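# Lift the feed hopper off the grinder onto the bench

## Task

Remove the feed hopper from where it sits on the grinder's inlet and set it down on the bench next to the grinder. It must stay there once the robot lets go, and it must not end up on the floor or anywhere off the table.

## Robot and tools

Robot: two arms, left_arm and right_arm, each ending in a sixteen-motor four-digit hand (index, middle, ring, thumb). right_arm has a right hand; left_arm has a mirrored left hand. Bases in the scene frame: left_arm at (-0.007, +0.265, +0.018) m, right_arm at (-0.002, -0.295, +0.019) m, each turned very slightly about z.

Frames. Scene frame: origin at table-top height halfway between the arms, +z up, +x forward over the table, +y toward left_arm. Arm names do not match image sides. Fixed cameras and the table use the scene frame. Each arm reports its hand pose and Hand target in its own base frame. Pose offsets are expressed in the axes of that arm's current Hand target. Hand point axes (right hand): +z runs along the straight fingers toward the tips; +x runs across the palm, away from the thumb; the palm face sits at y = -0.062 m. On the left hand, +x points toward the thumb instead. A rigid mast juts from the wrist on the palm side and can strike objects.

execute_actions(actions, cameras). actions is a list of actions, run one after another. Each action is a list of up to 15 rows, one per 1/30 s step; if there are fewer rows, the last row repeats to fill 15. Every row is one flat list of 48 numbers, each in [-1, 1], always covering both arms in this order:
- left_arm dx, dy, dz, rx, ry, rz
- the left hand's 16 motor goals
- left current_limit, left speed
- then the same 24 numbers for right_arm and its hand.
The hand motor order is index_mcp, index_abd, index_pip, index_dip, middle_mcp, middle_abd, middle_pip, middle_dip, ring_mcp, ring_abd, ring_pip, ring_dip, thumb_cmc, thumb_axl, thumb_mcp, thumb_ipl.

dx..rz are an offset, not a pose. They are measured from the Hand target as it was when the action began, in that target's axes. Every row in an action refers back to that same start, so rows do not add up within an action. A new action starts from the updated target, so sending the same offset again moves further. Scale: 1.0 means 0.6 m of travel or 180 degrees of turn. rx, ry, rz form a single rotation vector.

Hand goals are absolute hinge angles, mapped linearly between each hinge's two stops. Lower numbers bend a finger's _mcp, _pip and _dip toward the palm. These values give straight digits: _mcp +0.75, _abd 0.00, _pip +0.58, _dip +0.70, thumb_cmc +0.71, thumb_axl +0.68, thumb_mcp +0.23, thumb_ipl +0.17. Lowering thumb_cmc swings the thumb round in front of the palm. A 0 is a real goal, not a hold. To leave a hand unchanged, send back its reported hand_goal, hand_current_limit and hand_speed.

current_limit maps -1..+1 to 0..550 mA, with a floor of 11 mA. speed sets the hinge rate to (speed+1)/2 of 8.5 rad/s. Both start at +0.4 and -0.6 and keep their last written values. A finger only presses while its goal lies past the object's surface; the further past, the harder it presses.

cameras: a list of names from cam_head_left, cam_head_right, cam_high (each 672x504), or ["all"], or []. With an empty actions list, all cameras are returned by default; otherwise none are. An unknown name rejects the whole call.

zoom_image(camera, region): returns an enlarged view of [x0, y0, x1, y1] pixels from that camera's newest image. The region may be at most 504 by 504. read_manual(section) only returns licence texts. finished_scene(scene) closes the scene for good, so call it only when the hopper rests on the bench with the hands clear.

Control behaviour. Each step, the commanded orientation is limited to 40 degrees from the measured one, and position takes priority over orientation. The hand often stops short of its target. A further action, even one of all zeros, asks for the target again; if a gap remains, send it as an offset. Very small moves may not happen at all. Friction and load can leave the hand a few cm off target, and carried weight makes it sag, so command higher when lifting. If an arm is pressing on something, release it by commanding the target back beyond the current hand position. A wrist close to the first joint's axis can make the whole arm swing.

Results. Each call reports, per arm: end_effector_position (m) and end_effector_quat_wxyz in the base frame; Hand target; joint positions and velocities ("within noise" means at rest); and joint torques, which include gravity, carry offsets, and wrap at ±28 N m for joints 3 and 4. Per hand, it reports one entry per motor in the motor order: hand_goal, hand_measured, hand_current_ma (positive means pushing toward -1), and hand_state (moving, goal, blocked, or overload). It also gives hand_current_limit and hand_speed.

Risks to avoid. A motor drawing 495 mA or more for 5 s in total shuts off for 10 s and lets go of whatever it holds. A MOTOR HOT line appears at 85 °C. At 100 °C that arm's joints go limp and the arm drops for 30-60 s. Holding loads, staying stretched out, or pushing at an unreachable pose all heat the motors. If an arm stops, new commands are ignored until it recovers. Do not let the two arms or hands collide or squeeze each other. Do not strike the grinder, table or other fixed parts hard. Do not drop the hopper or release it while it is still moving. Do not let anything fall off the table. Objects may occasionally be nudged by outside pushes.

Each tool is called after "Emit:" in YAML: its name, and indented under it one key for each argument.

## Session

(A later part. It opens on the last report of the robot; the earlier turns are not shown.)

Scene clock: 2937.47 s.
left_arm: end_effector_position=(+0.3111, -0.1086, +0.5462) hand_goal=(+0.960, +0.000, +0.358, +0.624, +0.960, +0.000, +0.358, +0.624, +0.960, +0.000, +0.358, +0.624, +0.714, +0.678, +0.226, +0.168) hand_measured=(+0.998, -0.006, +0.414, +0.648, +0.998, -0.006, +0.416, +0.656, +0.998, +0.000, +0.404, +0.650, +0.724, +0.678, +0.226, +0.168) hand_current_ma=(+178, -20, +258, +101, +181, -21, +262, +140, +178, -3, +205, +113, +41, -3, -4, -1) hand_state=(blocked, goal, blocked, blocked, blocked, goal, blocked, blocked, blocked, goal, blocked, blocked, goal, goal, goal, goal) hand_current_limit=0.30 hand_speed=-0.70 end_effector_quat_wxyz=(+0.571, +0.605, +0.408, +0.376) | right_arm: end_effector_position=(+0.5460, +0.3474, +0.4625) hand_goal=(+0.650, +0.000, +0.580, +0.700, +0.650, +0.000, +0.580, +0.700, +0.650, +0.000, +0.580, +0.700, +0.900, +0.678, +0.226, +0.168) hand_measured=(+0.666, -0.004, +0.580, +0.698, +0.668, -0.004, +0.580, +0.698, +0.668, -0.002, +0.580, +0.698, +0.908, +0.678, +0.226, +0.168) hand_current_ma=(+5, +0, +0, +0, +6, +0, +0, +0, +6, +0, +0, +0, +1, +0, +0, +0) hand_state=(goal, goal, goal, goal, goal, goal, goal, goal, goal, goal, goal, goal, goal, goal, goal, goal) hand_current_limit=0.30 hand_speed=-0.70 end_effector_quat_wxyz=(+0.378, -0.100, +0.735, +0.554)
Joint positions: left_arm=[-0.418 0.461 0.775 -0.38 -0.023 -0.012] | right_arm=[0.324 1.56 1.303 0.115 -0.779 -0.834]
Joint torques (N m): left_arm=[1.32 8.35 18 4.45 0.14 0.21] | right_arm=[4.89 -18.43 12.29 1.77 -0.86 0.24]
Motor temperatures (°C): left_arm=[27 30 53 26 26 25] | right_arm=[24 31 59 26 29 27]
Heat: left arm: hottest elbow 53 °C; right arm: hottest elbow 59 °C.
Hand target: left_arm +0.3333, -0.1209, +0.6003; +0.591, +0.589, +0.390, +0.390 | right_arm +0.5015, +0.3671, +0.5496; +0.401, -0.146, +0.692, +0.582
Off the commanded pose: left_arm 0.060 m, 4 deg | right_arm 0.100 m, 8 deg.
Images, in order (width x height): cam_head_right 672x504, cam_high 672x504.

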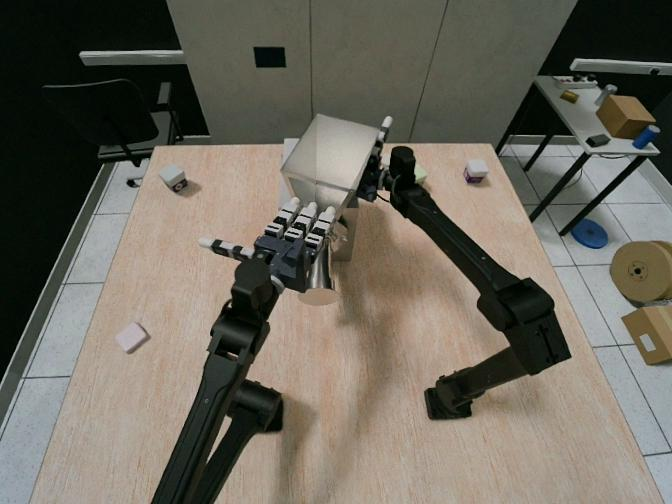

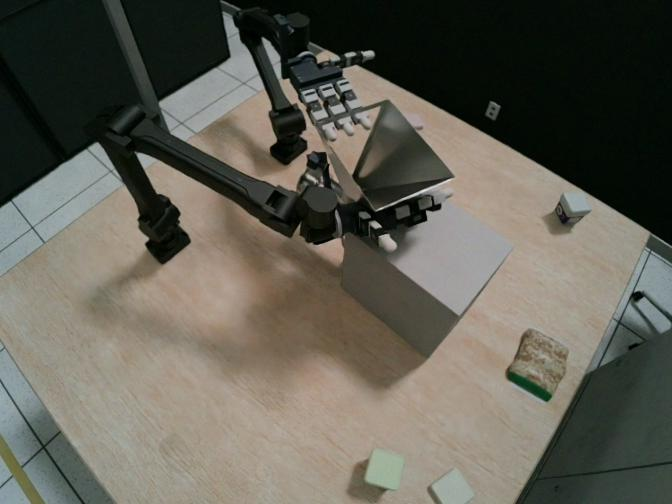

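Emit:
execute_actions:
  actions:
    - [[0,0.04,0.02,0,0,0,0.959,0,0.3,0.6,0.959,0,0.3,0.6,0.959,0,0.3,0.6,0.714,0.678,0.226,0.168,0.4,-0.7,-0.048,0.046,0,0,0,0,0.5,0,0.58,0.70,0.5,0,0.58,0.70,0.5,0,0.58,0.70,0.9,0.678,0.226,0.168,0.4,-0.7]]
    - [[0,0.04,0.02,0,0,0,0.959,0,0.3,0.6,0.959,0,0.3,0.6,0.959,0,0.3,0.6,0.714,0.678,0.226,0.168,0.5,-0.7,-0.048,0.046,0,0,0,0,0.4,0,0.58,0.70,0.4,0,0.58,0.70,0.4,0,0.58,0.70,0.9,0.678,0.226,0.168,0.5,-0.7]]
  cameras: ["cam_high","cam_head_right"]

Emit:
zoom_image:
  camera: "cam_high"
  region: [270, 70, 480, 300]

Scene clock: 2961.53 s.
left_arm: end_effector_position=(+0.3274, -0.1159, +0.5860) hand_goal=(+0.960, +0.000, +0.300, +0.600, +0.960, +0.000, +0.300, +0.600, +0.960, +0.000, +0.300, +0.600, +0.714, +0.678, +0.226, +0.168) hand_measured=(+0.998, +0.004, +0.798, +0.648, +0.998, +0.004, +0.790, +0.658, +0.998, +0.010, +0.778, +0.658, +0.724, +0.678, +0.226, +0.168) hand_current_ma=(+181, +15, +413, +213, +183, +12, +413, +263, +182, +32, +413, +265, +41, -3, -4, -1) hand_state=(blocked, goal, blocked, blocked, blocked, goal, blocked, blocked, blocked, goal, blocked, blocked, goal, goal, goal, goal) hand_current_limit=0.50 hand_speed=-0.70 end_effector_quat_wxyz=(+0.559, +0.616, +0.414, +0.369) | right_arm: end_effector_position=(+0.5499, +0.3503, +0.4587) hand_goal=(+0.400, +0.000, +0.580, +0.700, +0.400, +0.000, +0.580, +0.700, +0.400, +0.000, +0.580, +0.700, +0.900, +0.678, +0.226, +0.168) hand_measured=(+0.418, -0.004, +0.580, +0.698, +0.420, -0.004, +0.580, +0.698, +0.438, -0.002, +0.582, +0.698, +0.908, +0.678, +0.226, +0.168) hand_current_ma=(+6, +0, +0, +0, +8, +0, +0, +0, +25, +0, +0, +0, +1, +0, +0, +0) hand_state=(goal, goal, goal, goal, blocked, goal, goal, goal, blocked, goal, goal, goal, goal, goal, goal, goal) hand_current_limit=0.50 hand_speed=-0.70 end_effector_quat_wxyz=(+0.341, -0.086, +0.769, +0.534)
Joint positions: left_arm=[-0.419 0.556 0.929 -0.477 -0.023 -0.012] | right_arm=[0.324 1.55 1.35 -0.078 -0.77 -0.877]
Joint torques (N m): left_arm=[1.08 7.12 16.8 6.17 0.12 0.23] | right_arm=[4.48 -21.89 17.83 2.11 -1.58 0.66]
Motor temperatures (°C): left_arm=[27 30 54 27 26 25] | right_arm=[24 34 61 26 31 28]
Heat: left arm: hottest elbow 54 °C; right arm: hottest elbow 61 °C.
Hand target: left_arm +0.3553, -0.1303, +0.6482; +0.590, +0.589, +0.390, +0.390 | right_arm +0.5012, +0.3672, +0.6294; +0.401, -0.146, +0.692, +0.582
Off the commanded pose: left_arm 0.070 m, 6 deg | right_arm 0.178 m, 14 deg.
Images, in order (width x height): cam_head_right 672x504, cam_high 672x504.

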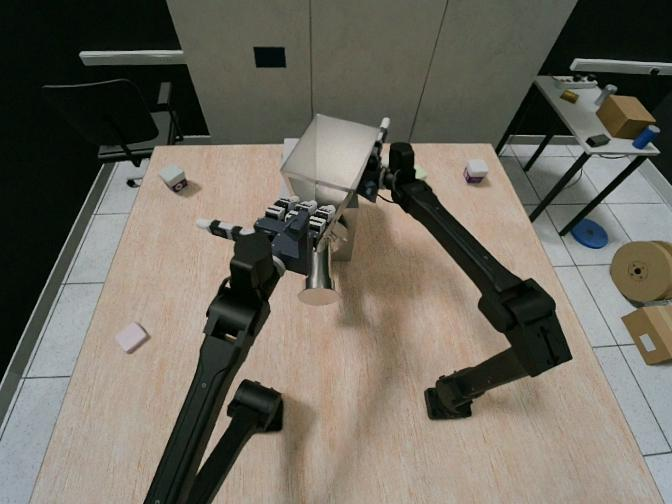

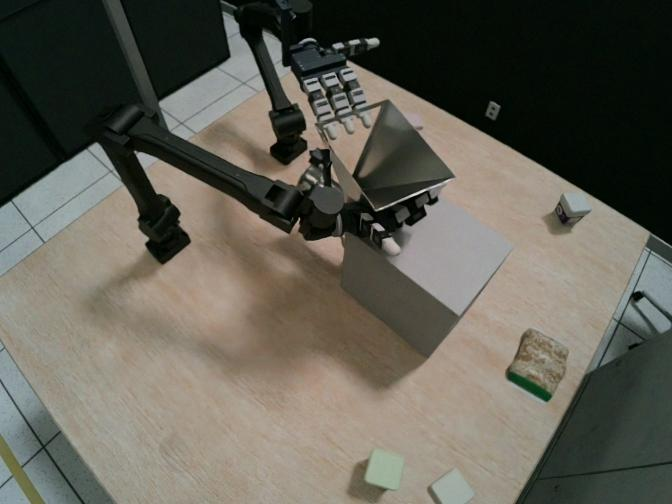

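Scaled by 2.191 from the camera's 672x504 image, which has a finer 960x720 frame.

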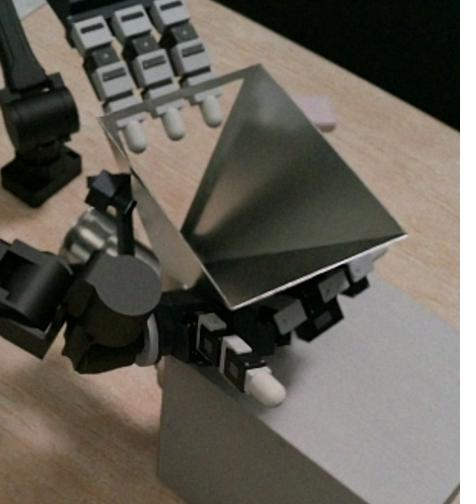

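Emit:
execute_actions:
  actions:
    - [[0.03,0,0,0,0,0,0.959,0,0.3,0.6,0.959,0,0.3,0.6,0.959,0,0.3,0.6,0.714,0.678,0.226,0.168,0.5,-0.7,0,0,-0.04,0,0,0,0.4,0,0.58,0.70,0.4,0,0.58,0.70,0.4,0,0.58,0.70,0.9,0.678,0.226,0.168,0.5,-0.7]]
    - [[-0.04,0,0,0,0,0,0.959,0,0.3,0.6,0.959,0,0.3,0.6,0.959,0,0.3,0.6,0.714,0.678,0.226,0.168,0.5,-0.7,0,0,0.07,0,0,0,0.4,0,0.58,0.70,0.4,0,0.58,0.70,0.4,0,0.58,0.70,0.9,0.678,0.226,0.168,0.5,-0.7]]
  cameras: ["cam_high"]

Emit:
zoom_image:
  camera: "cam_high"
  region: [270, 70, 480, 300]

Scene clock: 2989.40 s.
left_arm: end_effector_position=(+0.3318, -0.1210, +0.5971) hand_goal=(+0.960, +0.000, +0.300, +0.600, +0.960, +0.000, +0.300, +0.600, +0.960, +0.000, +0.300, +0.600, +0.714, +0.678, +0.226, +0.168) hand_measured=(+0.998, +0.012, +0.916, +0.648, +0.998, +0.012, +0.920, +0.658, +0.998, +0.020, +0.922, +0.660, +0.724, +0.678, +0.226, +0.168) hand_current_ma=(+181, +40, +413, +213, +183, +46, +413, +263, +182, +77, +413, +272, +41, -3, -4, -1) hand_state=(blocked, goal, blocked, blocked, blocked, goal, blocked, blocked, blocked, blocked, blocked, blocked, goal, goal, goal, goal) hand_current_limit=0.50 hand_speed=-0.70 end_effector_quat_wxyz=(+0.559, +0.614, +0.411, +0.376) | right_arm: end_effector_position=(+0.5496, +0.3481, +0.4607) hand_goal=(+0.400, +0.000, +0.580, +0.700, +0.400, +0.000, +0.580, +0.700, +0.400, +0.000, +0.580, +0.700, +0.900, +0.678, +0.226, +0.168) hand_measured=(+0.418, -0.004, +0.580, +0.698, +0.420, -0.004, +0.580, +0.698, +0.448, -0.002, +0.594, +0.698, +0.908, +0.678, +0.226, +0.168) hand_current_ma=(+6, +0, +0, +0, +7, +0, +0, +0, +40, +0, +3, +0, +1, +0, +0, +0) hand_state=(goal, goal, goal, goal, goal, goal, goal, goal, blocked, goal, goal, goal, goal, goal, goal, goal) hand_current_limit=0.50 hand_speed=-0.70 end_effector_quat_wxyz=(+0.344, -0.087, +0.770, +0.530)
Joint positions: left_arm=[-0.436 0.583 0.957 -0.467 -0.047 -0.003] | right_arm=[0.321 1.544 1.352 -0.091 -0.767 -0.887]
Joint torques (N m): left_arm=[0.56 6.53 16.44 5.7 0.05 0.14] | right_arm=[6.07 -19.84 18.89 2.61 -1.13 0.79]
Motor temperatures (°C): left_arm=[27 30 58 28 26 25] | right_arm=[24 35 70 26 35 28]
Heat: left arm: hottest elbow 58 °C; right arm: hottest elbow 70 °C.
Hand target: left_arm +0.3530, -0.1360, +0.6481; +0.590, +0.589, +0.390, +0.390 | right_arm +0.5081, +0.3839, +0.6293; +0.401, -0.146, +0.692, +0.582
Off the commanded pose: left_arm 0.057 m, 5 deg | right_arm 0.177 m, 14 deg.
Images, in order (width x height): cam_high 672x504.

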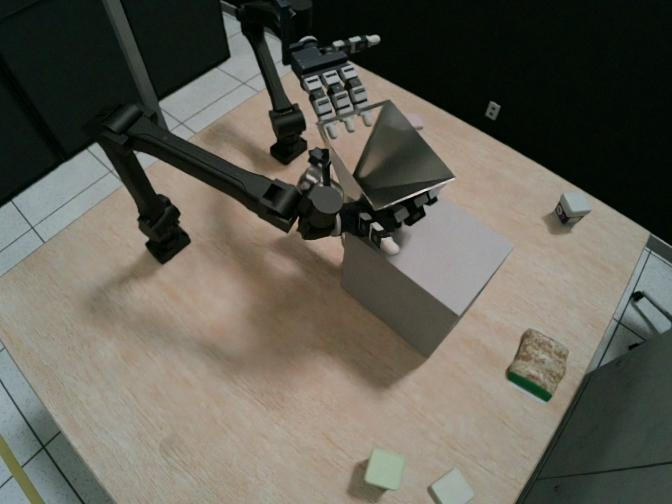

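Scaled by 2.191 from the camera's 672x504 image, which has a finer 960x720 frame.

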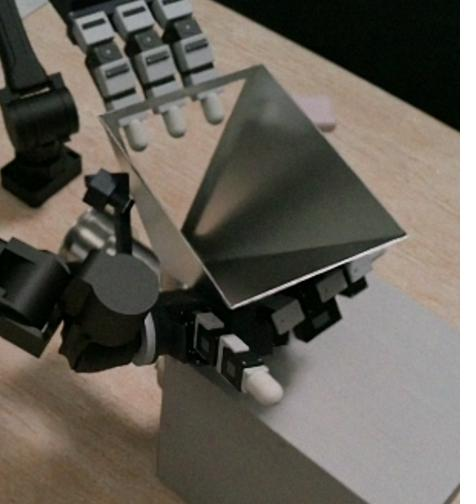

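Emit:
execute_actions:
  actions:
    - [[0.0,0,-0.05,0,0,0,0.959,0,0.3,0.6,0.959,0,0.3,0.6,0.959,0,0.3,0.6,0.714,0.678,0.226,0.168,0.5,-0.7,0,0,0,0,0,0,0.4,0,0.58,0.70,0.4,0,0.58,0.70,0.4,0,0.58,0.70,0.9,0.678,0.226,0.168,0.5,-0.7]]
  cameras: ["cam_high"]

Emit:
zoom_image:
  camera: "cam_high"
  region: [270, 70, 480, 300]

Scene clock: 3091.07 s.
left_arm: end_effector_position=(+0.3297, -0.1201, +0.5986) hand_goal=(+0.960, +0.000, +0.300, +0.600, +0.960, +0.000, +0.300, +0.600, +0.960, +0.000, +0.300, +0.600, +0.714, +0.678, +0.226, +0.168) hand_measured=(+0.998, +0.012, +0.918, +0.648, +0.998, +0.012, +0.922, +0.658, +0.998, +0.020, +0.924, +0.660, +0.724, +0.678, +0.226, +0.168) hand_current_ma=(+181, +40, +412, +213, +183, +46, +412, +263, +182, +78, +412, +272, +41, -3, -4, -1) hand_state=(blocked, goal, blocked, blocked, blocked, goal, blocked, blocked, blocked, blocked, blocked, blocked, goal, goal, goal, goal) hand_current_limit=0.50 hand_speed=-0.70 end_effector_quat_wxyz=(+0.560, +0.612, +0.411, +0.377) | right_arm: end_effector_position=(+0.5497, +0.3486, +0.4612) hand_goal=(+0.400, +0.000, +0.580, +0.700, +0.400, +0.000, +0.580, +0.700, +0.400, +0.000, +0.580, +0.700, +0.900, +0.678, +0.226, +0.168) hand_measured=(+0.418, -0.004, +0.580, +0.698, +0.420, -0.004, +0.580, +0.698, +0.446, -0.002, +0.594, +0.698, +0.908, +0.678, +0.226, +0.168) hand_current_ma=(+6, +0, +0, +0, +7, +0, +0, +0, +38, +0, +3, +0, +1, +0, +0, +0) hand_state=(goal, goal, goal, goal, goal, goal, goal, goal, blocked, goal, goal, goal, goal, goal, goal, goal) hand_current_limit=0.50 hand_speed=-0.70 end_effector_quat_wxyz=(+0.345, -0.087, +0.770, +0.530)
Joint positions: left_arm=[-0.44 0.578 0.958 -0.468 -0.053 -0.003] | right_arm=[0.322 1.544 1.353 -0.091 -0.764 -0.887]
Joint torques (N m): left_arm=[0.56 0.97 15.65 3.56 0.13 0.16] | right_arm=[5.95 -19.78 18.91 2.59 -1.21 0.79]
Motor temperatures (°C): left_arm=[27 30 64 28 25 25] | right_arm=[25 34 85 26 36 29]
Heat: left arm: hottest elbow 64 °C; right arm: hottest elbow 85 °C. Fold the right arm in close to its base, or ease its load, before you think long.
Hand target: left_arm +0.3253, -0.1240, +0.6483; +0.591, +0.589, +0.390, +0.390 | right_arm +0.5081, +0.3839, +0.6293; +0.401, -0.146, +0.692, +0.582
Off the commanded pose: left_arm 0.050 m, 5 deg | right_arm 0.177 m, 14 deg.
MOTOR HOT: joint 3 (elbow) of the right arm reports 85 °C; the controller stops that arm at 100 °C. To cool a motor, set the load down, stop pushing, or move to a pose that needs little force.
Images, in order (width x height): cam_high 672x504.

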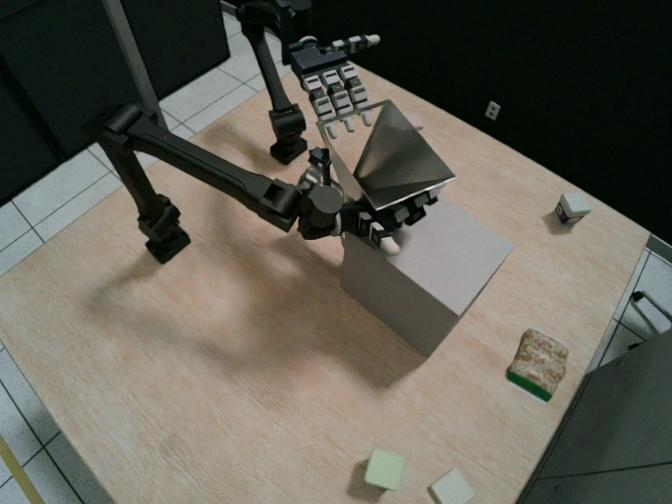

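Scaled by 2.191 from the camera's 672x504 image, which has a finer 960x720 frame.

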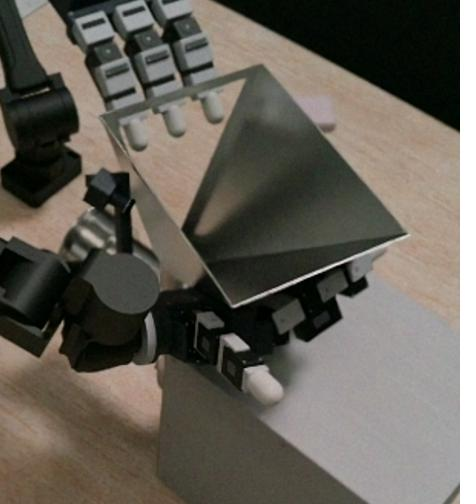

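Emit:
execute_actions:
  actions:
    - [[0.0,-0.04,-0.03,0,0,0,0.959,0,0.358,0.623,0.959,0,0.358,0.623,0.959,0,0.358,0.623,0.714,0.678,0.226,0.168,0.3,-0.7,0.145,-0.138,0,0,0,0,0.5,0,0.58,0.70,0.5,0,0.58,0.70,0.5,0,0.58,0.70,0.9,0.678,0.226,0.168,0.3,-0.7]]
  cameras: ["cam_high"]

Emit:
zoom_image:
  camera: "cam_high"
  region: [270, 70, 480, 300]

Scene clock: 3098.53 s.
left_arm: end_effector_position=(+0.3198, -0.1150, +0.5968) hand_goal=(+0.960, +0.000, +0.358, +0.624, +0.960, +0.000, +0.358, +0.624, +0.960, +0.000, +0.358, +0.624, +0.714, +0.678, +0.226, +0.168) hand_measured=(+0.998, +0.014, +0.874, +0.656, +0.998, +0.012, +0.842, +0.658, +0.998, +0.018, +0.808, +0.660, +0.724, +0.678, +0.226, +0.168) hand_current_ma=(+181, +48, +357, +143, +183, +46, +357, +151, +182, +67, +357, +165, +41, -3, -4, -1) hand_state=(blocked, goal, blocked, blocked, blocked, goal, blocked, blocked, blocked, goal, blocked, blocked, goal, goal, goal, goal) hand_current_limit=0.30 hand_speed=-0.70 end_effector_quat_wxyz=(+0.562, +0.608, +0.411, +0.382) | right_arm: end_effector_position=(+0.5421, +0.3525, +0.4727) hand_goal=(+0.500, +0.000, +0.580, +0.700, +0.500, +0.000, +0.580, +0.700, +0.500, +0.000, +0.580, +0.700, +0.900, +0.678, +0.226, +0.168) hand_measured=(+0.510, -0.004, +0.582, +0.700, +0.506, -0.004, +0.580, +0.698, +0.508, -0.002, +0.586, +0.698, +0.908, +0.678, +0.226, +0.168) hand_current_ma=(+2, +0, +0, +0, +1, +0, +0, +0, +1, +0, +1, +0, +1, +0, +0, +0) hand_state=(goal, goal, goal, goal, goal, goal, goal, goal, goal, goal, goal, goal, goal, goal, goal, goal) hand_current_limit=0.30 hand_speed=-0.70 end_effector_quat_wxyz=(+0.408, -0.123, +0.719, +0.548)
Joint positions: left_arm=[-0.444 0.546 0.938 -0.468 -0.064 -0.003] | right_arm=[0.333 1.563 1.316 0.157 -0.765 -0.872]
Joint torques (N m): left_arm=[0.56 -1.32 11.6 3.93 0.41 0.15] | right_arm=[6.07 -14.62 9.1 3.14 -0.48 0.59]
Motor temperatures (°C): left_arm=[27 30 63 28 25 25] | right_arm=[25 34 89 26 36 29]
Heat: left arm: hottest elbow 63 °C; right arm: hottest elbow 89 °C. Fold the right arm in close to its base, or ease its load, before you think long.
Hand target: left_arm +0.3089, -0.1171, +0.6240; +0.590, +0.589, +0.390, +0.390 | right_arm +0.5081, +0.3837, +0.5094; +0.401, -0.146, +0.692, +0.582
Off the commanded pose: left_arm 0.030 m, 5 deg | right_arm 0.059 m, 6 deg.
MOTOR HOT: still on. Joint 3 (elbow) of the right arm reports 89 °C.
Images, in order (width x height): cam_high 672x504.

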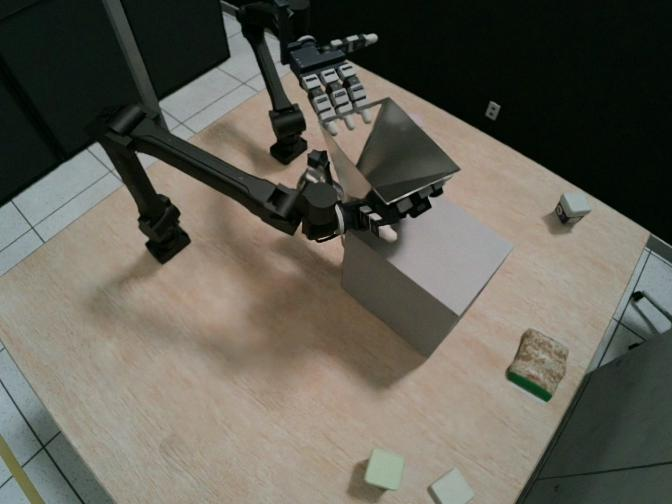

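Scaled by 2.191 from the camera's 672x504 image, which has a finer 960x720 frame.

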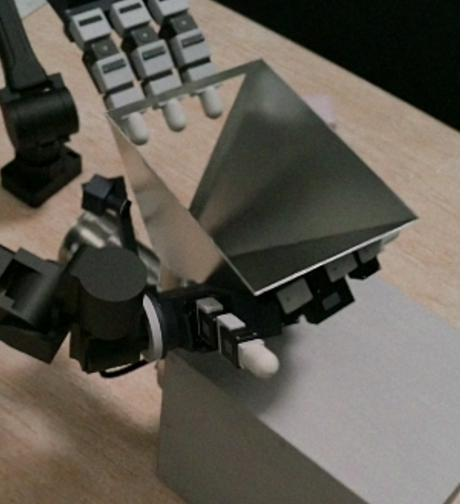

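Emit:
execute_actions:
  actions:
    - [[0.0,0,0,0,0,0,0.959,0,0.358,0.623,0.959,0,0.358,0.623,0.959,0,0.358,0.623,0.714,0.678,0.226,0.168,0.3,-0.7,0.04,-0.03,0,0,0,0,0.5,0,0.58,0.70,0.5,0,0.58,0.70,0.5,0,0.58,0.70,0.9,0.678,0.226,0.168,0.3,-0.7]]
  cameras: ["all"]

Emit:
zoom_image:
  camera: "cam_head_right"
  region: [240, 90, 430, 300]

Scene clock: 3107.40 s.
left_arm: end_effector_position=(+0.3191, -0.1171, +0.5963) hand_goal=(+0.960, +0.000, +0.358, +0.624, +0.960, +0.000, +0.358, +0.624, +0.960, +0.000, +0.358, +0.624, +0.714, +0.678, +0.226, +0.168) hand_measured=(+0.998, +0.010, +0.820, +0.656, +0.998, +0.008, +0.792, +0.658, +0.998, +0.010, +0.760, +0.660, +0.724, +0.678, +0.226, +0.168) hand_current_ma=(+181, +37, +357, +141, +183, +25, +357, +151, +182, +36, +358, +165, +41, -3, -4, -1) hand_state=(blocked, goal, blocked, blocked, blocked, goal, blocked, blocked, blocked, goal, blocked, blocked, goal, goal, goal, goal) hand_current_limit=0.30 hand_speed=-0.70 end_effector_quat_wxyz=(+0.564, +0.610, +0.409, +0.379) | right_arm: end_effector_position=(+0.5367, +0.3536, +0.4610) hand_goal=(+0.500, +0.000, +0.580, +0.700, +0.500, +0.000, +0.580, +0.700, +0.500, +0.000, +0.580, +0.700, +0.900, +0.678, +0.226, +0.168) hand_measured=(+0.518, -0.002, +0.588, +0.700, +0.514, -0.004, +0.582, +0.698, +0.508, -0.002, +0.586, +0.698, +0.908, +0.678, +0.226, +0.168) hand_current_ma=(+6, +0, +1, +0, +4, +0, +0, +0, +1, +0, +1, +0, +1, +0, +0, +0) hand_state=(goal, goal, goal, goal, goal, goal, goal, goal, goal, goal, goal, goal, goal, goal, goal, goal) hand_current_limit=0.30 hand_speed=-0.70 end_effector_quat_wxyz=(+0.416, -0.120, +0.711, +0.555)
Joint positions: left_arm=[-0.449 0.546 0.936 -0.468 -0.061 -0.003] | right_arm=[0.341 1.566 1.266 0.247 -0.753 -0.847]
Joint torques (N m): left_arm=[0.97 -1.32 11.67 3.96 0.24 0.15] | right_arm=[5.89 -13.51 8.08 2.78 -0.57 0.38]
Motor temperatures (°C): left_arm=[27 30 60 28 25 25] | right_arm=[25 35 84 26 35 29]
Heat: left arm: hottest elbow 60 °C; right arm: hottest elbow 84 °C. Fold the right arm in close to its base, or ease its load, before you think long.
Hand target: left_arm +0.3090, -0.1171, +0.6241; +0.590, +0.589, +0.390, +0.390 | right_arm +0.5048, +0.3852, +0.4795; +0.401, -0.146, +0.692, +0.582
Off the commanded pose: left_arm 0.030 m, 5 deg | right_arm 0.048 m, 5 deg.
MOTOR HOT: still on. Joint 3 (elbow) of the right arm reports 84 °C.

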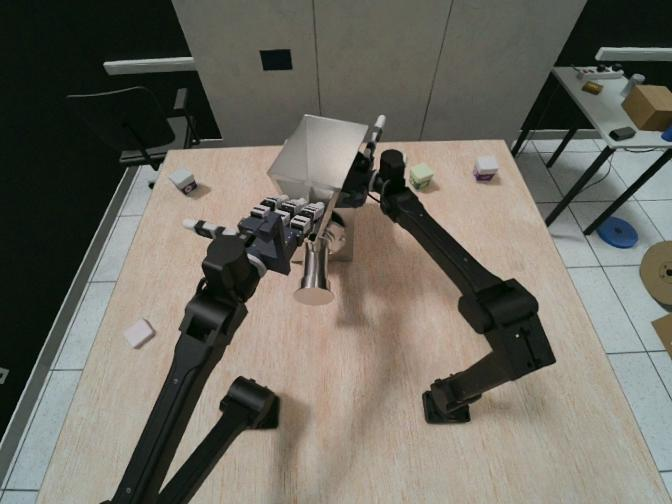

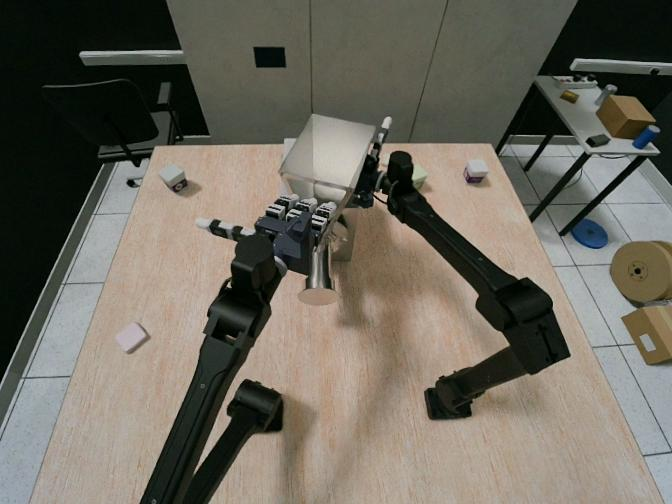

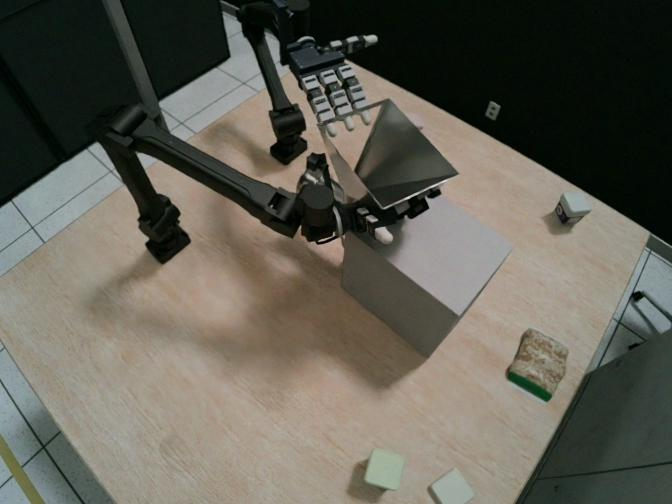

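Scaled by 2.400 from the camera's 672x504 image, which has a finer 960x720 frame.

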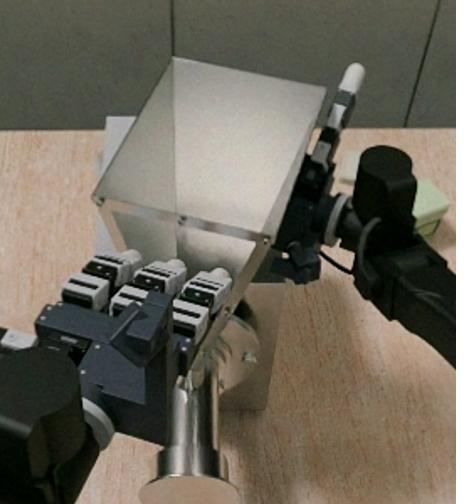

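Emit:
zoom_image:
  camera: "cam_head_left"
  region: [240, 90, 430, 300]

Scaled by 2.400 from the camera's 672x504 image, which has a finer 960x720 frame.

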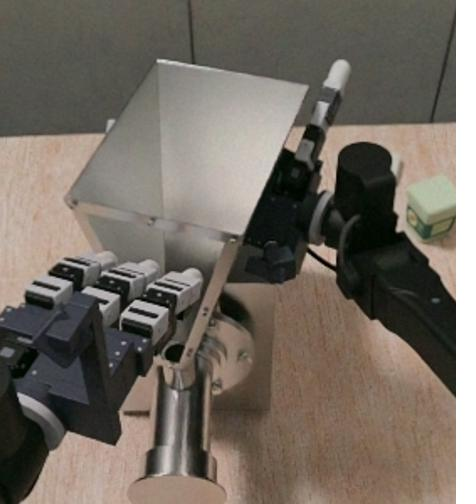

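Emit:
execute_actions:
  actions:
    - [[0.0,0,-0.1,0,0,0,0.959,0,0.358,0.623,0.959,0,0.358,0.623,0.959,0,0.358,0.623,0.714,0.678,0.226,0.168,0.3,-0.7,0.0,0,0,0,0,0,0.6,0,0.58,0.70,0.6,0,0.58,0.70,0.6,0,0.58,0.70,0.9,0.678,0.226,0.168,0.3,-0.7]]
    - [[-0.008,-0.13,0.01,-0.139,0.018,0.004,0.959,0,0.358,0.623,0.959,0,0.358,0.623,0.959,0,0.358,0.623,0.714,0.678,0.226,0.168,0.3,-0.7,0.0,0,0,0,0,0,0.6,0,0.58,0.70,0.6,0,0.58,0.70,0.6,0,0.58,0.70,0.9,0.678,0.226,0.168,0.3,-0.7]]
  cameras: ["cam_head_left","cam_high"]

Scene clock: 3170.13 s.
left_arm: end_effector_position=(+0.2558, -0.0958, +0.5469) hand_goal=(+0.960, +0.000, +0.358, +0.624, +0.960, +0.000, +0.358, +0.624, +0.960, +0.000, +0.358, +0.624, +0.714, +0.678, +0.226, +0.168) hand_measured=(+0.972, +0.004, +0.364, +0.628, +0.976, +0.002, +0.364, +0.628, +0.972, +0.004, +0.364, +0.628, +0.724, +0.678, +0.226, +0.168) hand_current_ma=(+55, +11, +24, +12, +68, +10, +22, +14, +55, +11, +20, +14, +41, -3, -2, -1) hand_state=(goal, goal, goal, goal, goal, goal, goal, goal, goal, goal, goal, goal, goal, goal, goal, goal) hand_current_limit=0.30 hand_speed=-0.70 end_effector_quat_wxyz=(+0.691, +0.441, +0.317, +0.478) | right_arm: end_effector_position=(+0.5307, +0.3614, +0.4625) hand_goal=(+0.600, +0.000, +0.580, +0.700, +0.600, +0.000, +0.580, +0.700, +0.600, +0.000, +0.580, +0.700, +0.900, +0.678, +0.226, +0.168) hand_measured=(+0.604, -0.002, +0.586, +0.700, +0.604, -0.004, +0.582, +0.698, +0.604, -0.002, +0.586, +0.698, +0.908, +0.678, +0.226, +0.168) hand_current_ma=(+0, +0, +1, +0, +0, +0, +0, +0, +0, +0, +1, +0, +1, +0, +0, +0) hand_state=(goal, goal, goal, goal, goal, goal, goal, goal, goal, goal, goal, goal, goal, goal, goal, goal) hand_current_limit=0.30 hand_speed=-0.70 end_effector_quat_wxyz=(+0.414, -0.127, +0.707, +0.559)
Joint positions: left_arm=[-0.527 0.417 0.474 0.372 -0.168 0.059] | right_arm=[0.356 1.566 1.266 0.255 -0.755 -0.845]
Joint torques (N m): left_arm=[1.03 0.62 9.83 2.07 0.03 0.25] | right_arm=[5.07 -13.45 8.24 2.56 -0.43 0.35]
Motor temperatures (°C): left_arm=[27 29 55 28 25 25] | right_arm=[25 34 60 26 33 29]
Heat: left arm: hottest elbow 55 °C; right arm: hottest elbow 60 °C.
Hand target: left_arm +0.2574, -0.1005, +0.5460; +0.691, +0.439, +0.309, +0.485 | right_arm +0.5049, +0.3852, +0.4796; +0.401, -0.146, +0.692, +0.582
Off the commanded pose: left_arm 0.005 m, 1 deg | right_arm 0.039 m, 4 deg.
MOTOR HOT: cleared for the motors of the right arm.
Images, in order (width x height): cam_head_left 672x504, cam_high 672x504.

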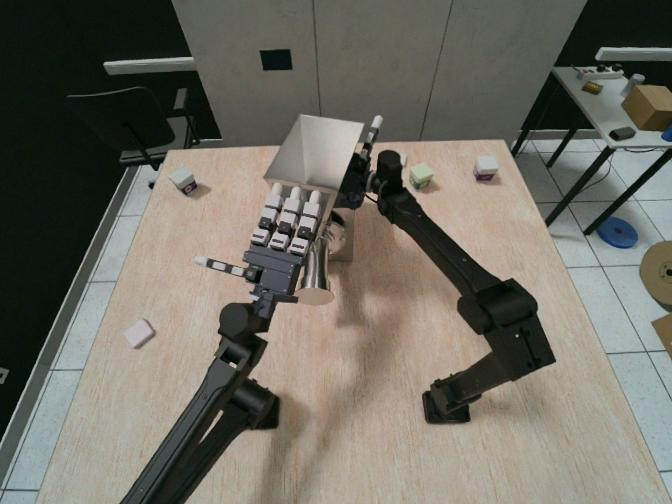

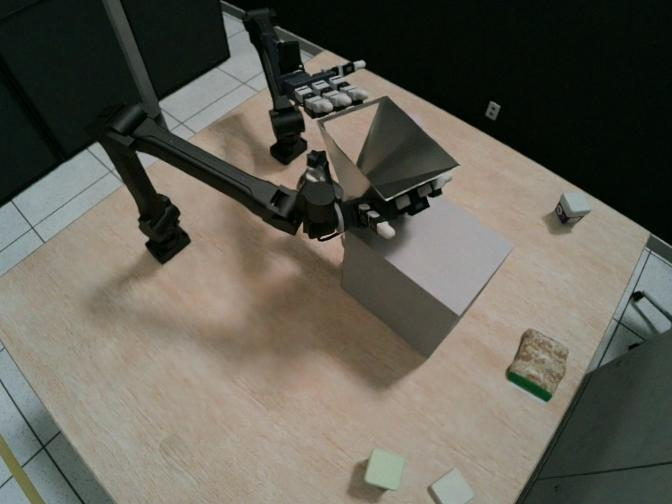

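Emit:
execute_actions:
  actions:
    - [[0.0,-0.065,-0.03,0,0,0,0.959,0,0.358,0.623,0.959,0,0.358,0.623,0.959,0,0.358,0.623,0.714,0.678,0.226,0.168,0.4,-0.7,0.0,0,0,0,0,0,0.6,0,0.58,0.70,0.6,0,0.58,0.70,0.6,0,0.58,0.70,0.9,0.678,0.226,0.168,0.3,-0.7]]
    - [[0,-0.028,0.06,0,0,0,0.959,0,0.358,0.623,0.959,0,0.358,0.623,0.959,0,0.358,0.623,0.714,0.678,0.226,0.168,0.4,-0.7,0.0,0,0,0,0,0,0.6,0,0.58,0.70,0.6,0,0.58,0.70,0.6,0,0.58,0.70,0.9,0.678,0.226,0.168,0.3,-0.7]]
  cameras: ["cam_high"]

Emit:
zoom_image:
  camera: "cam_high"
  region: [270, 70, 480, 300]

Scene clock: 3187.03 s.
left_arm: end_effector_position=(+0.2754, -0.1086, +0.4970) hand_goal=(+0.960, +0.000, +0.358, +0.624, +0.960, +0.000, +0.358, +0.624, +0.960, +0.000, +0.358, +0.624, +0.714, +0.678, +0.226, +0.168) hand_measured=(+0.960, +0.010, +0.340, +0.614, +0.966, +0.008, +0.340, +0.614, +0.980, +0.008, +0.338, +0.610, +0.724, +0.678, +0.226, +0.168) hand_current_ma=(-2, +37, -79, -39, +29, +27, -74, -45, +88, +30, -82, -56, +41, -3, +2, -1) hand_state=(goal, goal, goal, goal, goal, goal, goal, goal, goal, goal, goal, goal, goal, goal, goal, goal) hand_current_limit=0.40 hand_speed=-0.70 end_effector_quat_wxyz=(+0.700, +0.432, +0.301, +0.482) | right_arm: end_effector_position=(+0.5340, +0.3614, +0.4542) hand_goal=(+0.600, +0.000, +0.580, +0.700, +0.600, +0.000, +0.580, +0.700, +0.600, +0.000, +0.580, +0.700, +0.900, +0.678, +0.226, +0.168) hand_measured=(+0.606, -0.002, +0.586, +0.700, +0.606, -0.004, +0.582, +0.698, +0.606, -0.002, +0.586, +0.698, +0.908, +0.678, +0.226, +0.168) hand_current_ma=(+1, +0, +1, +0, +1, +0, +0, +0, +1, +0, +0, +0, +1, +0, +0, +0) hand_state=(goal, goal, goal, goal, goal, goal, goal, goal, goal, goal, goal, goal, goal, goal, goal, goal) hand_current_limit=0.30 hand_speed=-0.70 end_effector_quat_wxyz=(+0.410, -0.123, +0.712, +0.557)
Joint positions: left_arm=[-0.512 0.577 0.357 0.686 -0.136 0.062] | right_arm=[0.354 1.575 1.261 0.255 -0.752 -0.847]
Joint torques (N m): left_arm=[2.61 4.13 13.16 1.29 0.09 0.14] | right_arm=[5.07 -14.21 8.53 2.58 -0.57 0.37]
Motor temperatures (°C): left_arm=[27 29 51 27 25 25] | right_arm=[25 34 57 26 33 28]
Heat: left arm: hottest elbow 51 °C; right arm: hottest elbow 57 °C.
Hand target: left_arm +0.2951, -0.1140, +0.5030; +0.690, +0.439, +0.309, +0.485 | right_arm +0.5050, +0.3852, +0.4794; +0.401, -0.146, +0.692, +0.582
Off the commanded pose: left_arm 0.021 m, 2 deg | right_arm 0.045 m, 5 deg.
Images, in order (width x height): cam_high 672x504.

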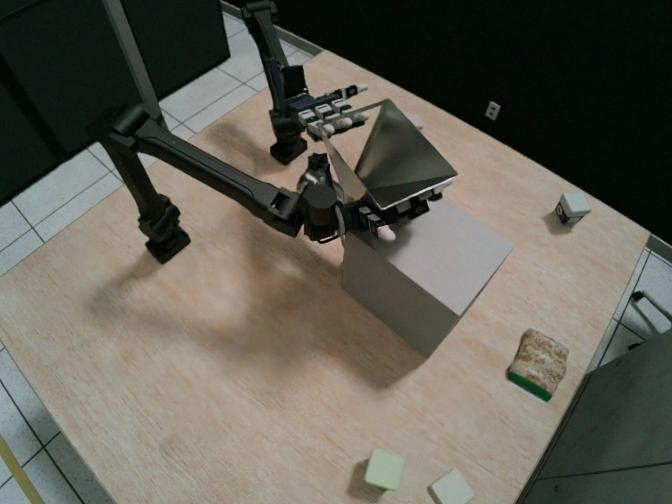

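Scaled by 2.191 from the camera's 672x504 image, which has a finer 960x720 frame.

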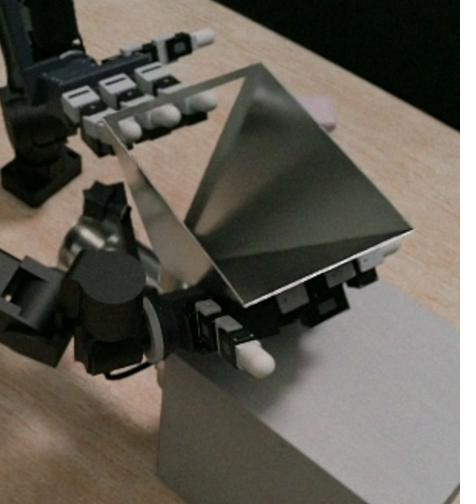

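Emit:
execute_actions:
  actions:
    - [[0.0,0.009,0.041,0,0,0,0.959,0,0.358,0.623,0.959,0,0.358,0.623,0.959,0,0.358,0.623,0.714,0.678,0.226,0.168,0.6,-0.7,0.0,0.05,0,0,0,0,0.5,0,0.58,0.70,0.5,0,0.58,0.70,0.5,0,0.58,0.70,0.9,0.678,0.226,0.168,0.6,-0.7]]
    - [[0,0.009,0.041,0,0,0,0.959,0,0.358,0.623,0.959,0,0.358,0.623,0.959,0,0.358,0.623,0.714,0.678,0.226,0.168,0.6,-0.7,0.0,0.05,0,0,0,0,0.4,0,0.58,0.70,0.4,0,0.58,0.70,0.4,0,0.58,0.70,0.9,0.678,0.226,0.168,0.6,-0.7]]
  cameras: ["cam_high"]

Emit:
zoom_image:
  camera: "cam_high"
  region: [270, 70, 480, 300]

Scene clock: 3195.77 s.
left_arm: end_effector_position=(+0.2791, -0.1107, +0.4958) hand_goal=(+0.960, +0.000, +0.358, +0.624, +0.960, +0.000, +0.358, +0.624, +0.960, +0.000, +0.358, +0.624, +0.714, +0.678, +0.226, +0.168) hand_measured=(+0.954, +0.016, +0.324, +0.606, +0.964, +0.012, +0.322, +0.602, +0.980, +0.014, +0.318, +0.594, +0.724, +0.678, +0.226, +0.168) hand_current_ma=(-22, +57, -154, -75, +18, +47, -157, -98, +90, +49, -180, -130, +41, -3, +2, -1) hand_state=(goal, goal, blocked, goal, goal, goal, blocked, blocked, goal, goal, blocked, blocked, goal, goal, goal, goal) hand_current_limit=0.60 hand_speed=-0.70 end_effector_quat_wxyz=(+0.703, +0.431, +0.295, +0.483) | right_arm: end_effector_position=(+0.5381, +0.3618, +0.4515) hand_goal=(+0.400, +0.000, +0.580, +0.700, +0.400, +0.000, +0.580, +0.700, +0.400, +0.000, +0.580, +0.700, +0.900, +0.678, +0.226, +0.168) hand_measured=(+0.416, -0.002, +0.586, +0.700, +0.418, -0.004, +0.582, +0.698, +0.418, -0.002, +0.584, +0.698, +0.908, +0.678, +0.226, +0.168) hand_current_ma=(+5, +0, +1, +0, +7, +0, +0, +0, +6, +0, +0, +0, +1, +0, +0, +0) hand_state=(goal, goal, goal, goal, goal, goal, goal, goal, goal, goal, goal, goal, goal, goal, goal, goal) hand_current_limit=0.60 hand_speed=-0.70 end_effector_quat_wxyz=(+0.409, -0.097, +0.731, +0.538)
Joint positions: left_arm=[-0.503 0.609 0.357 0.727 -0.12 0.062] | right_arm=[0.362 1.55 1.254 0.184 -0.687 -0.853]
Joint torques (N m): left_arm=[3.43 10.58 20.44 0.16 0.12 0.05] | right_arm=[8.06 -19.55 8.58 2.14 -1.14 0.47]
Motor temperatures (°C): left_arm=[27 29 51 27 25 25] | right_arm=[25 34 57 26 33 28]
Heat: left arm: hottest elbow 51 °C; right arm: hottest elbow 57 °C.
Hand target: left_arm +0.3327, -0.1274, +0.5338; +0.690, +0.439, +0.309, +0.485 | right_arm +0.4649, +0.4019, +0.5206; +0.401, -0.146, +0.692, +0.582
Off the commanded pose: left_arm 0.068 m, 2 deg | right_arm 0.109 m, 9 deg.
Images, in order (width x height): cam_high 672x504.

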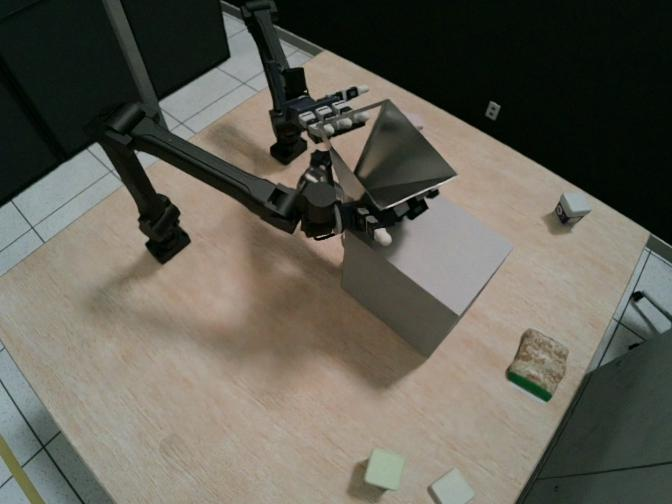

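Scaled by 2.191 from the camera's 672x504 image, which has a finer 960x720 frame.

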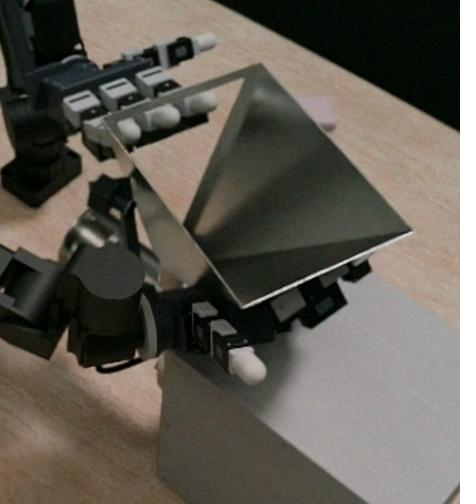

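Emit:
execute_actions:
  actions:
    - [[0.0,0.018,-0.038,0,0,0,0.959,0,0.358,0.623,0.959,0,0.358,0.623,0.959,0,0.358,0.623,0.714,0.678,0.226,0.168,0.6,-0.7,-0.048,0.046,0,0,0,0,0.4,0,0.58,0.70,0.4,0,0.58,0.70,0.4,0,0.58,0.70,0.9,0.678,0.226,0.168,0.6,-0.7]]
  cameras: ["cam_high"]

Emit:
zoom_image:
  camera: "cam_high"
  region: [270, 70, 480, 300]

Scene clock: 3230.27 s.
left_arm: end_effector_position=(+0.2796, -0.1107, +0.4931) hand_goal=(+0.960, +0.000, +0.358, +0.624, +0.960, +0.000, +0.358, +0.624, +0.960, +0.000, +0.358, +0.624, +0.714, +0.678, +0.226, +0.168) hand_measured=(+0.938, +0.016, +0.322, +0.606, +0.946, +0.012, +0.322, +0.600, +0.960, +0.014, +0.316, +0.594, +0.724, +0.678, +0.226, +0.168) hand_current_ma=(-100, +58, -161, -78, -65, +47, -161, -101, +1, +49, -188, -136, +41, -3, +2, -1) hand_state=(blocked, goal, blocked, goal, goal, goal, blocked, blocked, goal, goal, blocked, blocked, goal, goal, goal, goal) hand_current_limit=0.60 hand_speed=-0.70 end_effector_quat_wxyz=(+0.696, +0.442, +0.301, +0.479) | right_arm: end_effector_position=(+0.5360, +0.3616, +0.4453) hand_goal=(+0.400, +0.000, +0.580, +0.700, +0.400, +0.000, +0.580, +0.700, +0.400, +0.000, +0.580, +0.700, +0.900, +0.678, +0.226, +0.168) hand_measured=(+0.416, -0.002, +0.586, +0.700, +0.418, -0.004, +0.582, +0.698, +0.418, -0.002, +0.584, +0.698, +0.908, +0.678, +0.226, +0.168) hand_current_ma=(+5, +0, +1, +0, +6, +0, +0, +0, +6, +0, +0, +0, +1, +0, +0, +0) hand_state=(goal, goal, goal, goal, goal, goal, goal, goal, goal, goal, goal, goal, goal, goal, goal, goal) hand_current_limit=0.60 hand_speed=-0.70 end_effector_quat_wxyz=(+0.387, -0.087, +0.751, +0.528)
Joint positions: left_arm=[-0.503 0.58 0.357 0.669 -0.121 0.062] | right_arm=[0.363 1.531 1.254 0.09 -0.683 -0.867]
Joint torques (N m): left_arm=[2.37 5.19 19.04 -0.36 -0.35 0.12] | right_arm=[7.82 -20.78 12.68 1.95 -1.49 0.62]
Motor temperatures (°C): left_arm=[27 30 62 27 25 25] | right_arm=[25 37 57 26 35 29]
Heat: left arm: hottest elbow 62 °C; right arm: hottest elbow 57 °C.
Hand target: left_arm +0.3090, -0.1189, +0.5339; +0.690, +0.439, +0.309, +0.486 | right_arm +0.4646, +0.4020, +0.5607; +0.401, -0.146, +0.692, +0.582
Off the commanded pose: left_arm 0.051 m, 1 deg | right_arm 0.141 m, 12 deg.
Images, in order (width x height): cam_high 672x504.

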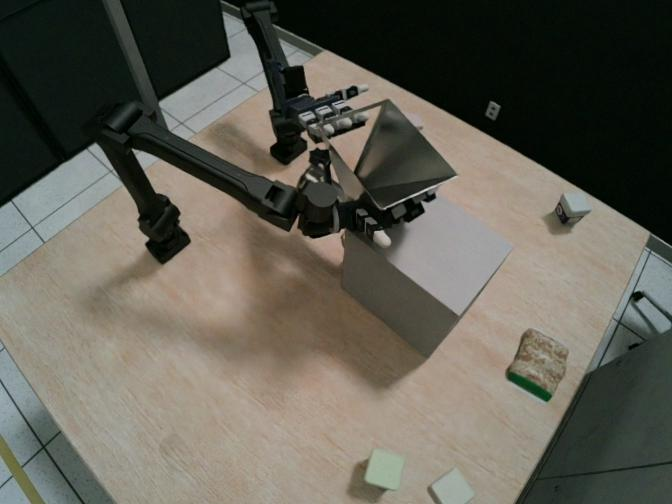

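Scaled by 2.191 from the camera's 672x504 image, which has a finer 960x720 frame.

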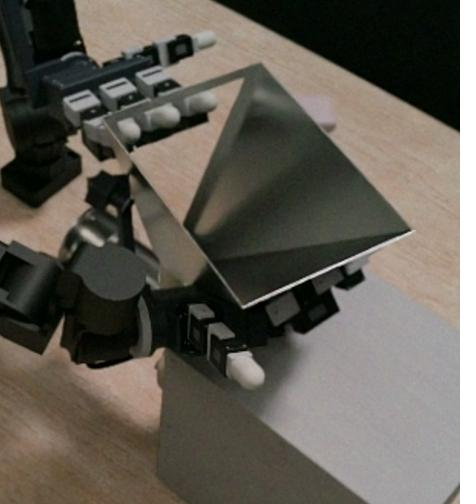

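Emit:
execute_actions:
  actions:
    - [[0.0,0,0,0,0,0,0.959,0,0.358,0.623,0.959,0,0.358,0.623,0.959,0,0.358,0.623,0.714,0.678,0.226,0.168,0.6,-0.7,0,0,0,-0.07,0,0,0.4,0,0.58,0.70,0.4,0,0.58,0.70,0.4,0,0.58,0.70,0.9,0.678,0.226,0.168,0.6,-0.7]]
    - [[0.0,0,0,0,0,0,0.959,0,0.358,0.623,0.959,0,0.358,0.623,0.959,0,0.358,0.623,0.714,0.678,0.226,0.168,0.6,-0.7,0,0,0,-0.04,0,0,0.4,0,0.58,0.70,0.4,0,0.58,0.70,0.4,0,0.58,0.70,0.9,0.678,0.226,0.168,0.6,-0.7]]
  cameras: ["cam_high"]

Emit:
zoom_image:
  camera: "cam_high"
  region: [270, 70, 480, 300]

Scene clock: 3247.30 s.
left_arm: end_effector_position=(+0.2798, -0.1100, +0.4930) hand_goal=(+0.960, +0.000, +0.358, +0.624, +0.960, +0.000, +0.358, +0.624, +0.960, +0.000, +0.358, +0.624, +0.714, +0.678, +0.226, +0.168) hand_measured=(+0.938, +0.006, +0.320, +0.604, +0.944, +0.004, +0.322, +0.600, +0.958, +0.004, +0.316, +0.594, +0.724, +0.678, +0.226, +0.168) hand_current_ma=(-105, +22, -169, -83, -75, +12, -161, -101, -8, +14, -188, -136, +41, -3, +2, -1) hand_state=(blocked, goal, blocked, goal, goal, goal, blocked, blocked, goal, goal, blocked, blocked, goal, goal, goal, goal) hand_current_limit=0.60 hand_speed=-0.70 end_effector_quat_wxyz=(+0.695, +0.441, +0.303, +0.480) | right_arm: end_effector_position=(+0.5310, +0.3648, +0.4438) hand_goal=(+0.400, +0.000, +0.580, +0.700, +0.400, +0.000, +0.580, +0.700, +0.400, +0.000, +0.580, +0.700, +0.900, +0.678, +0.226, +0.168) hand_measured=(+0.446, -0.002, +0.594, +0.700, +0.466, -0.004, +0.584, +0.698, +0.492, -0.008, +0.580, +0.698, +0.908, +0.678, +0.226, +0.168) hand_current_ma=(+38, +0, +4, +0, +76, +0, +0, +0, +146, -1, +0, +0, +1, +0, +0, +0) hand_state=(blocked, goal, goal, goal, blocked, goal, goal, goal, blocked, goal, goal, goal, goal, goal, goal, goal) hand_current_limit=0.60 hand_speed=-0.70 end_effector_quat_wxyz=(+0.348, -0.132, +0.664, +0.648)
Joint positions: left_arm=[-0.503 0.58 0.357 0.667 -0.125 0.062] | right_arm=[0.362 1.684 1.254 0.566 -0.908 -0.581]
Joint torques (N m): left_arm=[2.73 5.36 19.03 -0.29 -0.17 0.12] | right_arm=[7.47 -20.37 13.29 4.36 -1.23 0.67]
Motor temperatures (°C): left_arm=[27 30 64 27 25 25] | right_arm=[25 36 60 26 37 29]
Heat: left arm: hottest elbow 64 °C; right arm: hottest elbow 60 °C.
Hand target: left_arm +0.3089, -0.1189, +0.5339; +0.690, +0.439, +0.309, +0.486 | right_arm +0.4647, +0.4020, +0.5606; +0.370, -0.212, +0.582, +0.693
Off the commanded pose: left_arm 0.051 m, 1 deg | right_arm 0.139 m, 14 deg.
Images, in order (width x height): cam_high 672x504.

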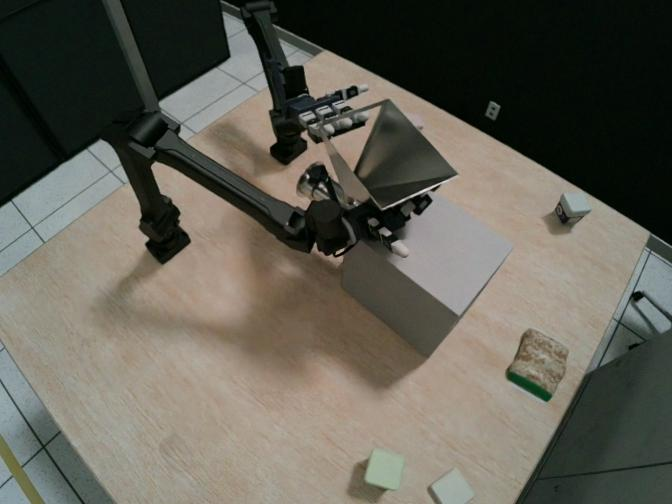

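Scaled by 2.191 from the camera's 672x504 image, which has a finer 960x720 frame.

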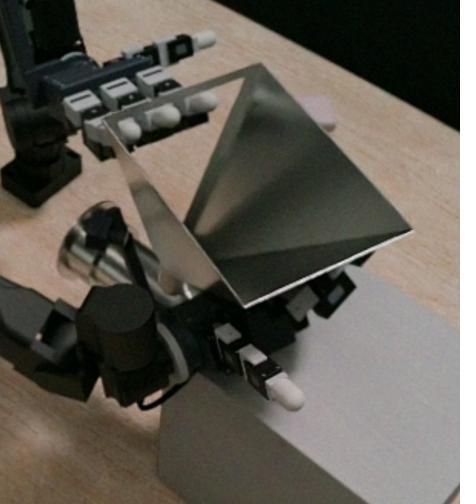

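Emit:
execute_actions:
  actions:
    - [[0.04,0,0,0,0,0,0.959,0,0.358,0.623,0.959,0,0.358,0.623,0.959,0,0.358,0.623,0.714,0.678,0.226,0.168,0.6,-0.7,0,0,-0.06,0,0,0,0.3,0,0.58,0.70,0.3,0,0.58,0.70,0.3,0,0.58,0.70,0.9,0.678,0.226,0.168,0.6,-0.7]]
    - [[-0.08,0,0,0,0,0,0.959,0,0.358,0.623,0.959,0,0.358,0.623,0.959,0,0.358,0.623,0.714,0.678,0.226,0.168,0.6,-0.7,0,0,0.1,0,0,0,0.3,0,0.58,0.70,0.3,0,0.58,0.70,0.3,0,0.58,0.70,0.9,0.678,0.226,0.168,0.6,-0.7]]
    - [[0.08,0,0,0,0,0,0.959,0,0.358,0.623,0.959,0,0.358,0.623,0.959,0,0.358,0.623,0.714,0.678,0.226,0.168,0.6,-0.7,0,0,-0.1,0,0,0,0.3,0,0.58,0.70,0.3,0,0.58,0.70,0.3,0,0.58,0.70,0.9,0.678,0.226,0.168,0.6,-0.7]]
  cameras: ["cam_high"]

Emit:
zoom_image:
  camera: "cam_high"
  region: [270, 70, 480, 300]

Scene clock: 3259.80 s.
left_arm: end_effector_position=(+0.2830, -0.1000, +0.4973) hand_goal=(+0.960, +0.000, +0.358, +0.624, +0.960, +0.000, +0.358, +0.624, +0.960, +0.000, +0.358, +0.624, +0.714, +0.678, +0.226, +0.168) hand_measured=(+0.972, -0.110, +0.290, +0.586, +0.948, -0.078, +0.326, +0.600, +0.954, -0.030, +0.342, +0.608, +0.724, +0.678, +0.226, +0.168) hand_current_ma=(+54, -440, -316, -170, -51, -315, -145, -101, -26, -112, -70, -65, +41, -3, +2, -1) hand_state=(goal, blocked, blocked, blocked, goal, blocked, blocked, blocked, goal, blocked, goal, goal, goal, goal, goal, goal) hand_current_limit=0.60 hand_speed=-0.70 end_effector_quat_wxyz=(+0.698, +0.449, +0.290, +0.477) | right_arm: end_effector_position=(+0.5319, +0.3697, +0.4437) hand_goal=(+0.300, +0.000, +0.580, +0.700, +0.300, +0.000, +0.580, +0.700, +0.300, +0.000, +0.580, +0.700, +0.900, +0.678, +0.226, +0.168) hand_measured=(+0.388, -0.004, +0.594, +0.700, +0.406, -0.002, +0.580, +0.698, +0.424, -0.002, +0.580, +0.698, +0.908, +0.678, +0.226, +0.168) hand_current_ma=(+132, +0, +4, +0, +193, +0, +0, +0, +262, +0, +0, +0, +1, +0, +0, +0) hand_state=(blocked, goal, goal, goal, blocked, goal, goal, goal, blocked, goal, goal, goal, goal, goal, goal, goal) hand_current_limit=0.60 hand_speed=-0.70 end_effector_quat_wxyz=(+0.345, -0.124, +0.660, +0.656)
Joint positions: left_arm=[-0.412 0.564 0.363 0.645 -0.013 0.032] | right_arm=[0.373 1.695 1.254 0.601 -0.893 -0.545]
Joint torques (N m): left_arm=[4.19 6.01 18.48 0.24 -0.69 -0.05] | right_arm=[3.6 -22.18 10.85 4.66 -2.95 0.48]
Motor temperatures (°C): left_arm=[27 30 66 27 25 25] | right_arm=[25 36 63 27 38 29]
Heat: left arm: hottest elbow 66 °C; right arm: hottest elbow 63 °C.
Hand target: left_arm +0.3170, -0.0964, +0.5340; +0.690, +0.438, +0.309, +0.485 | right_arm +0.4598, +0.3673, +0.5522; +0.370, -0.212, +0.582, +0.693
Off the commanded pose: left_arm 0.050 m, 3 deg | right_arm 0.130 m, 14 deg.
Images, in order (width x height): cam_high 672x504.

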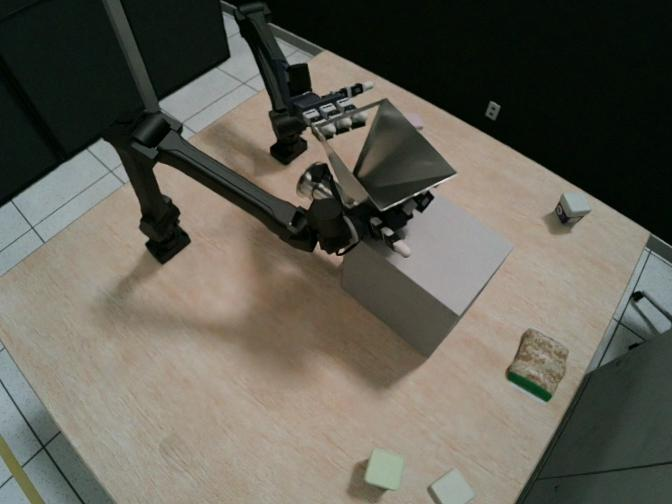

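Scaled by 2.191 from the camera's 672x504 image, which has a finer 960x720 frame.

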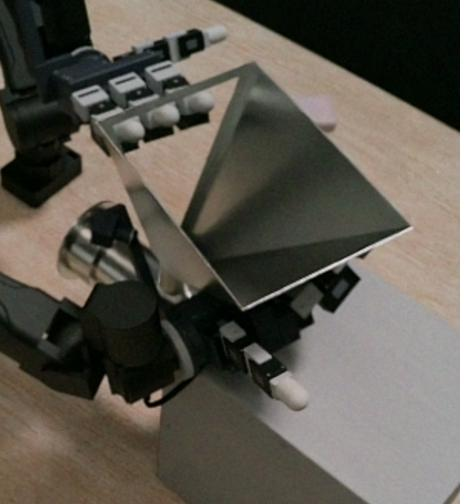

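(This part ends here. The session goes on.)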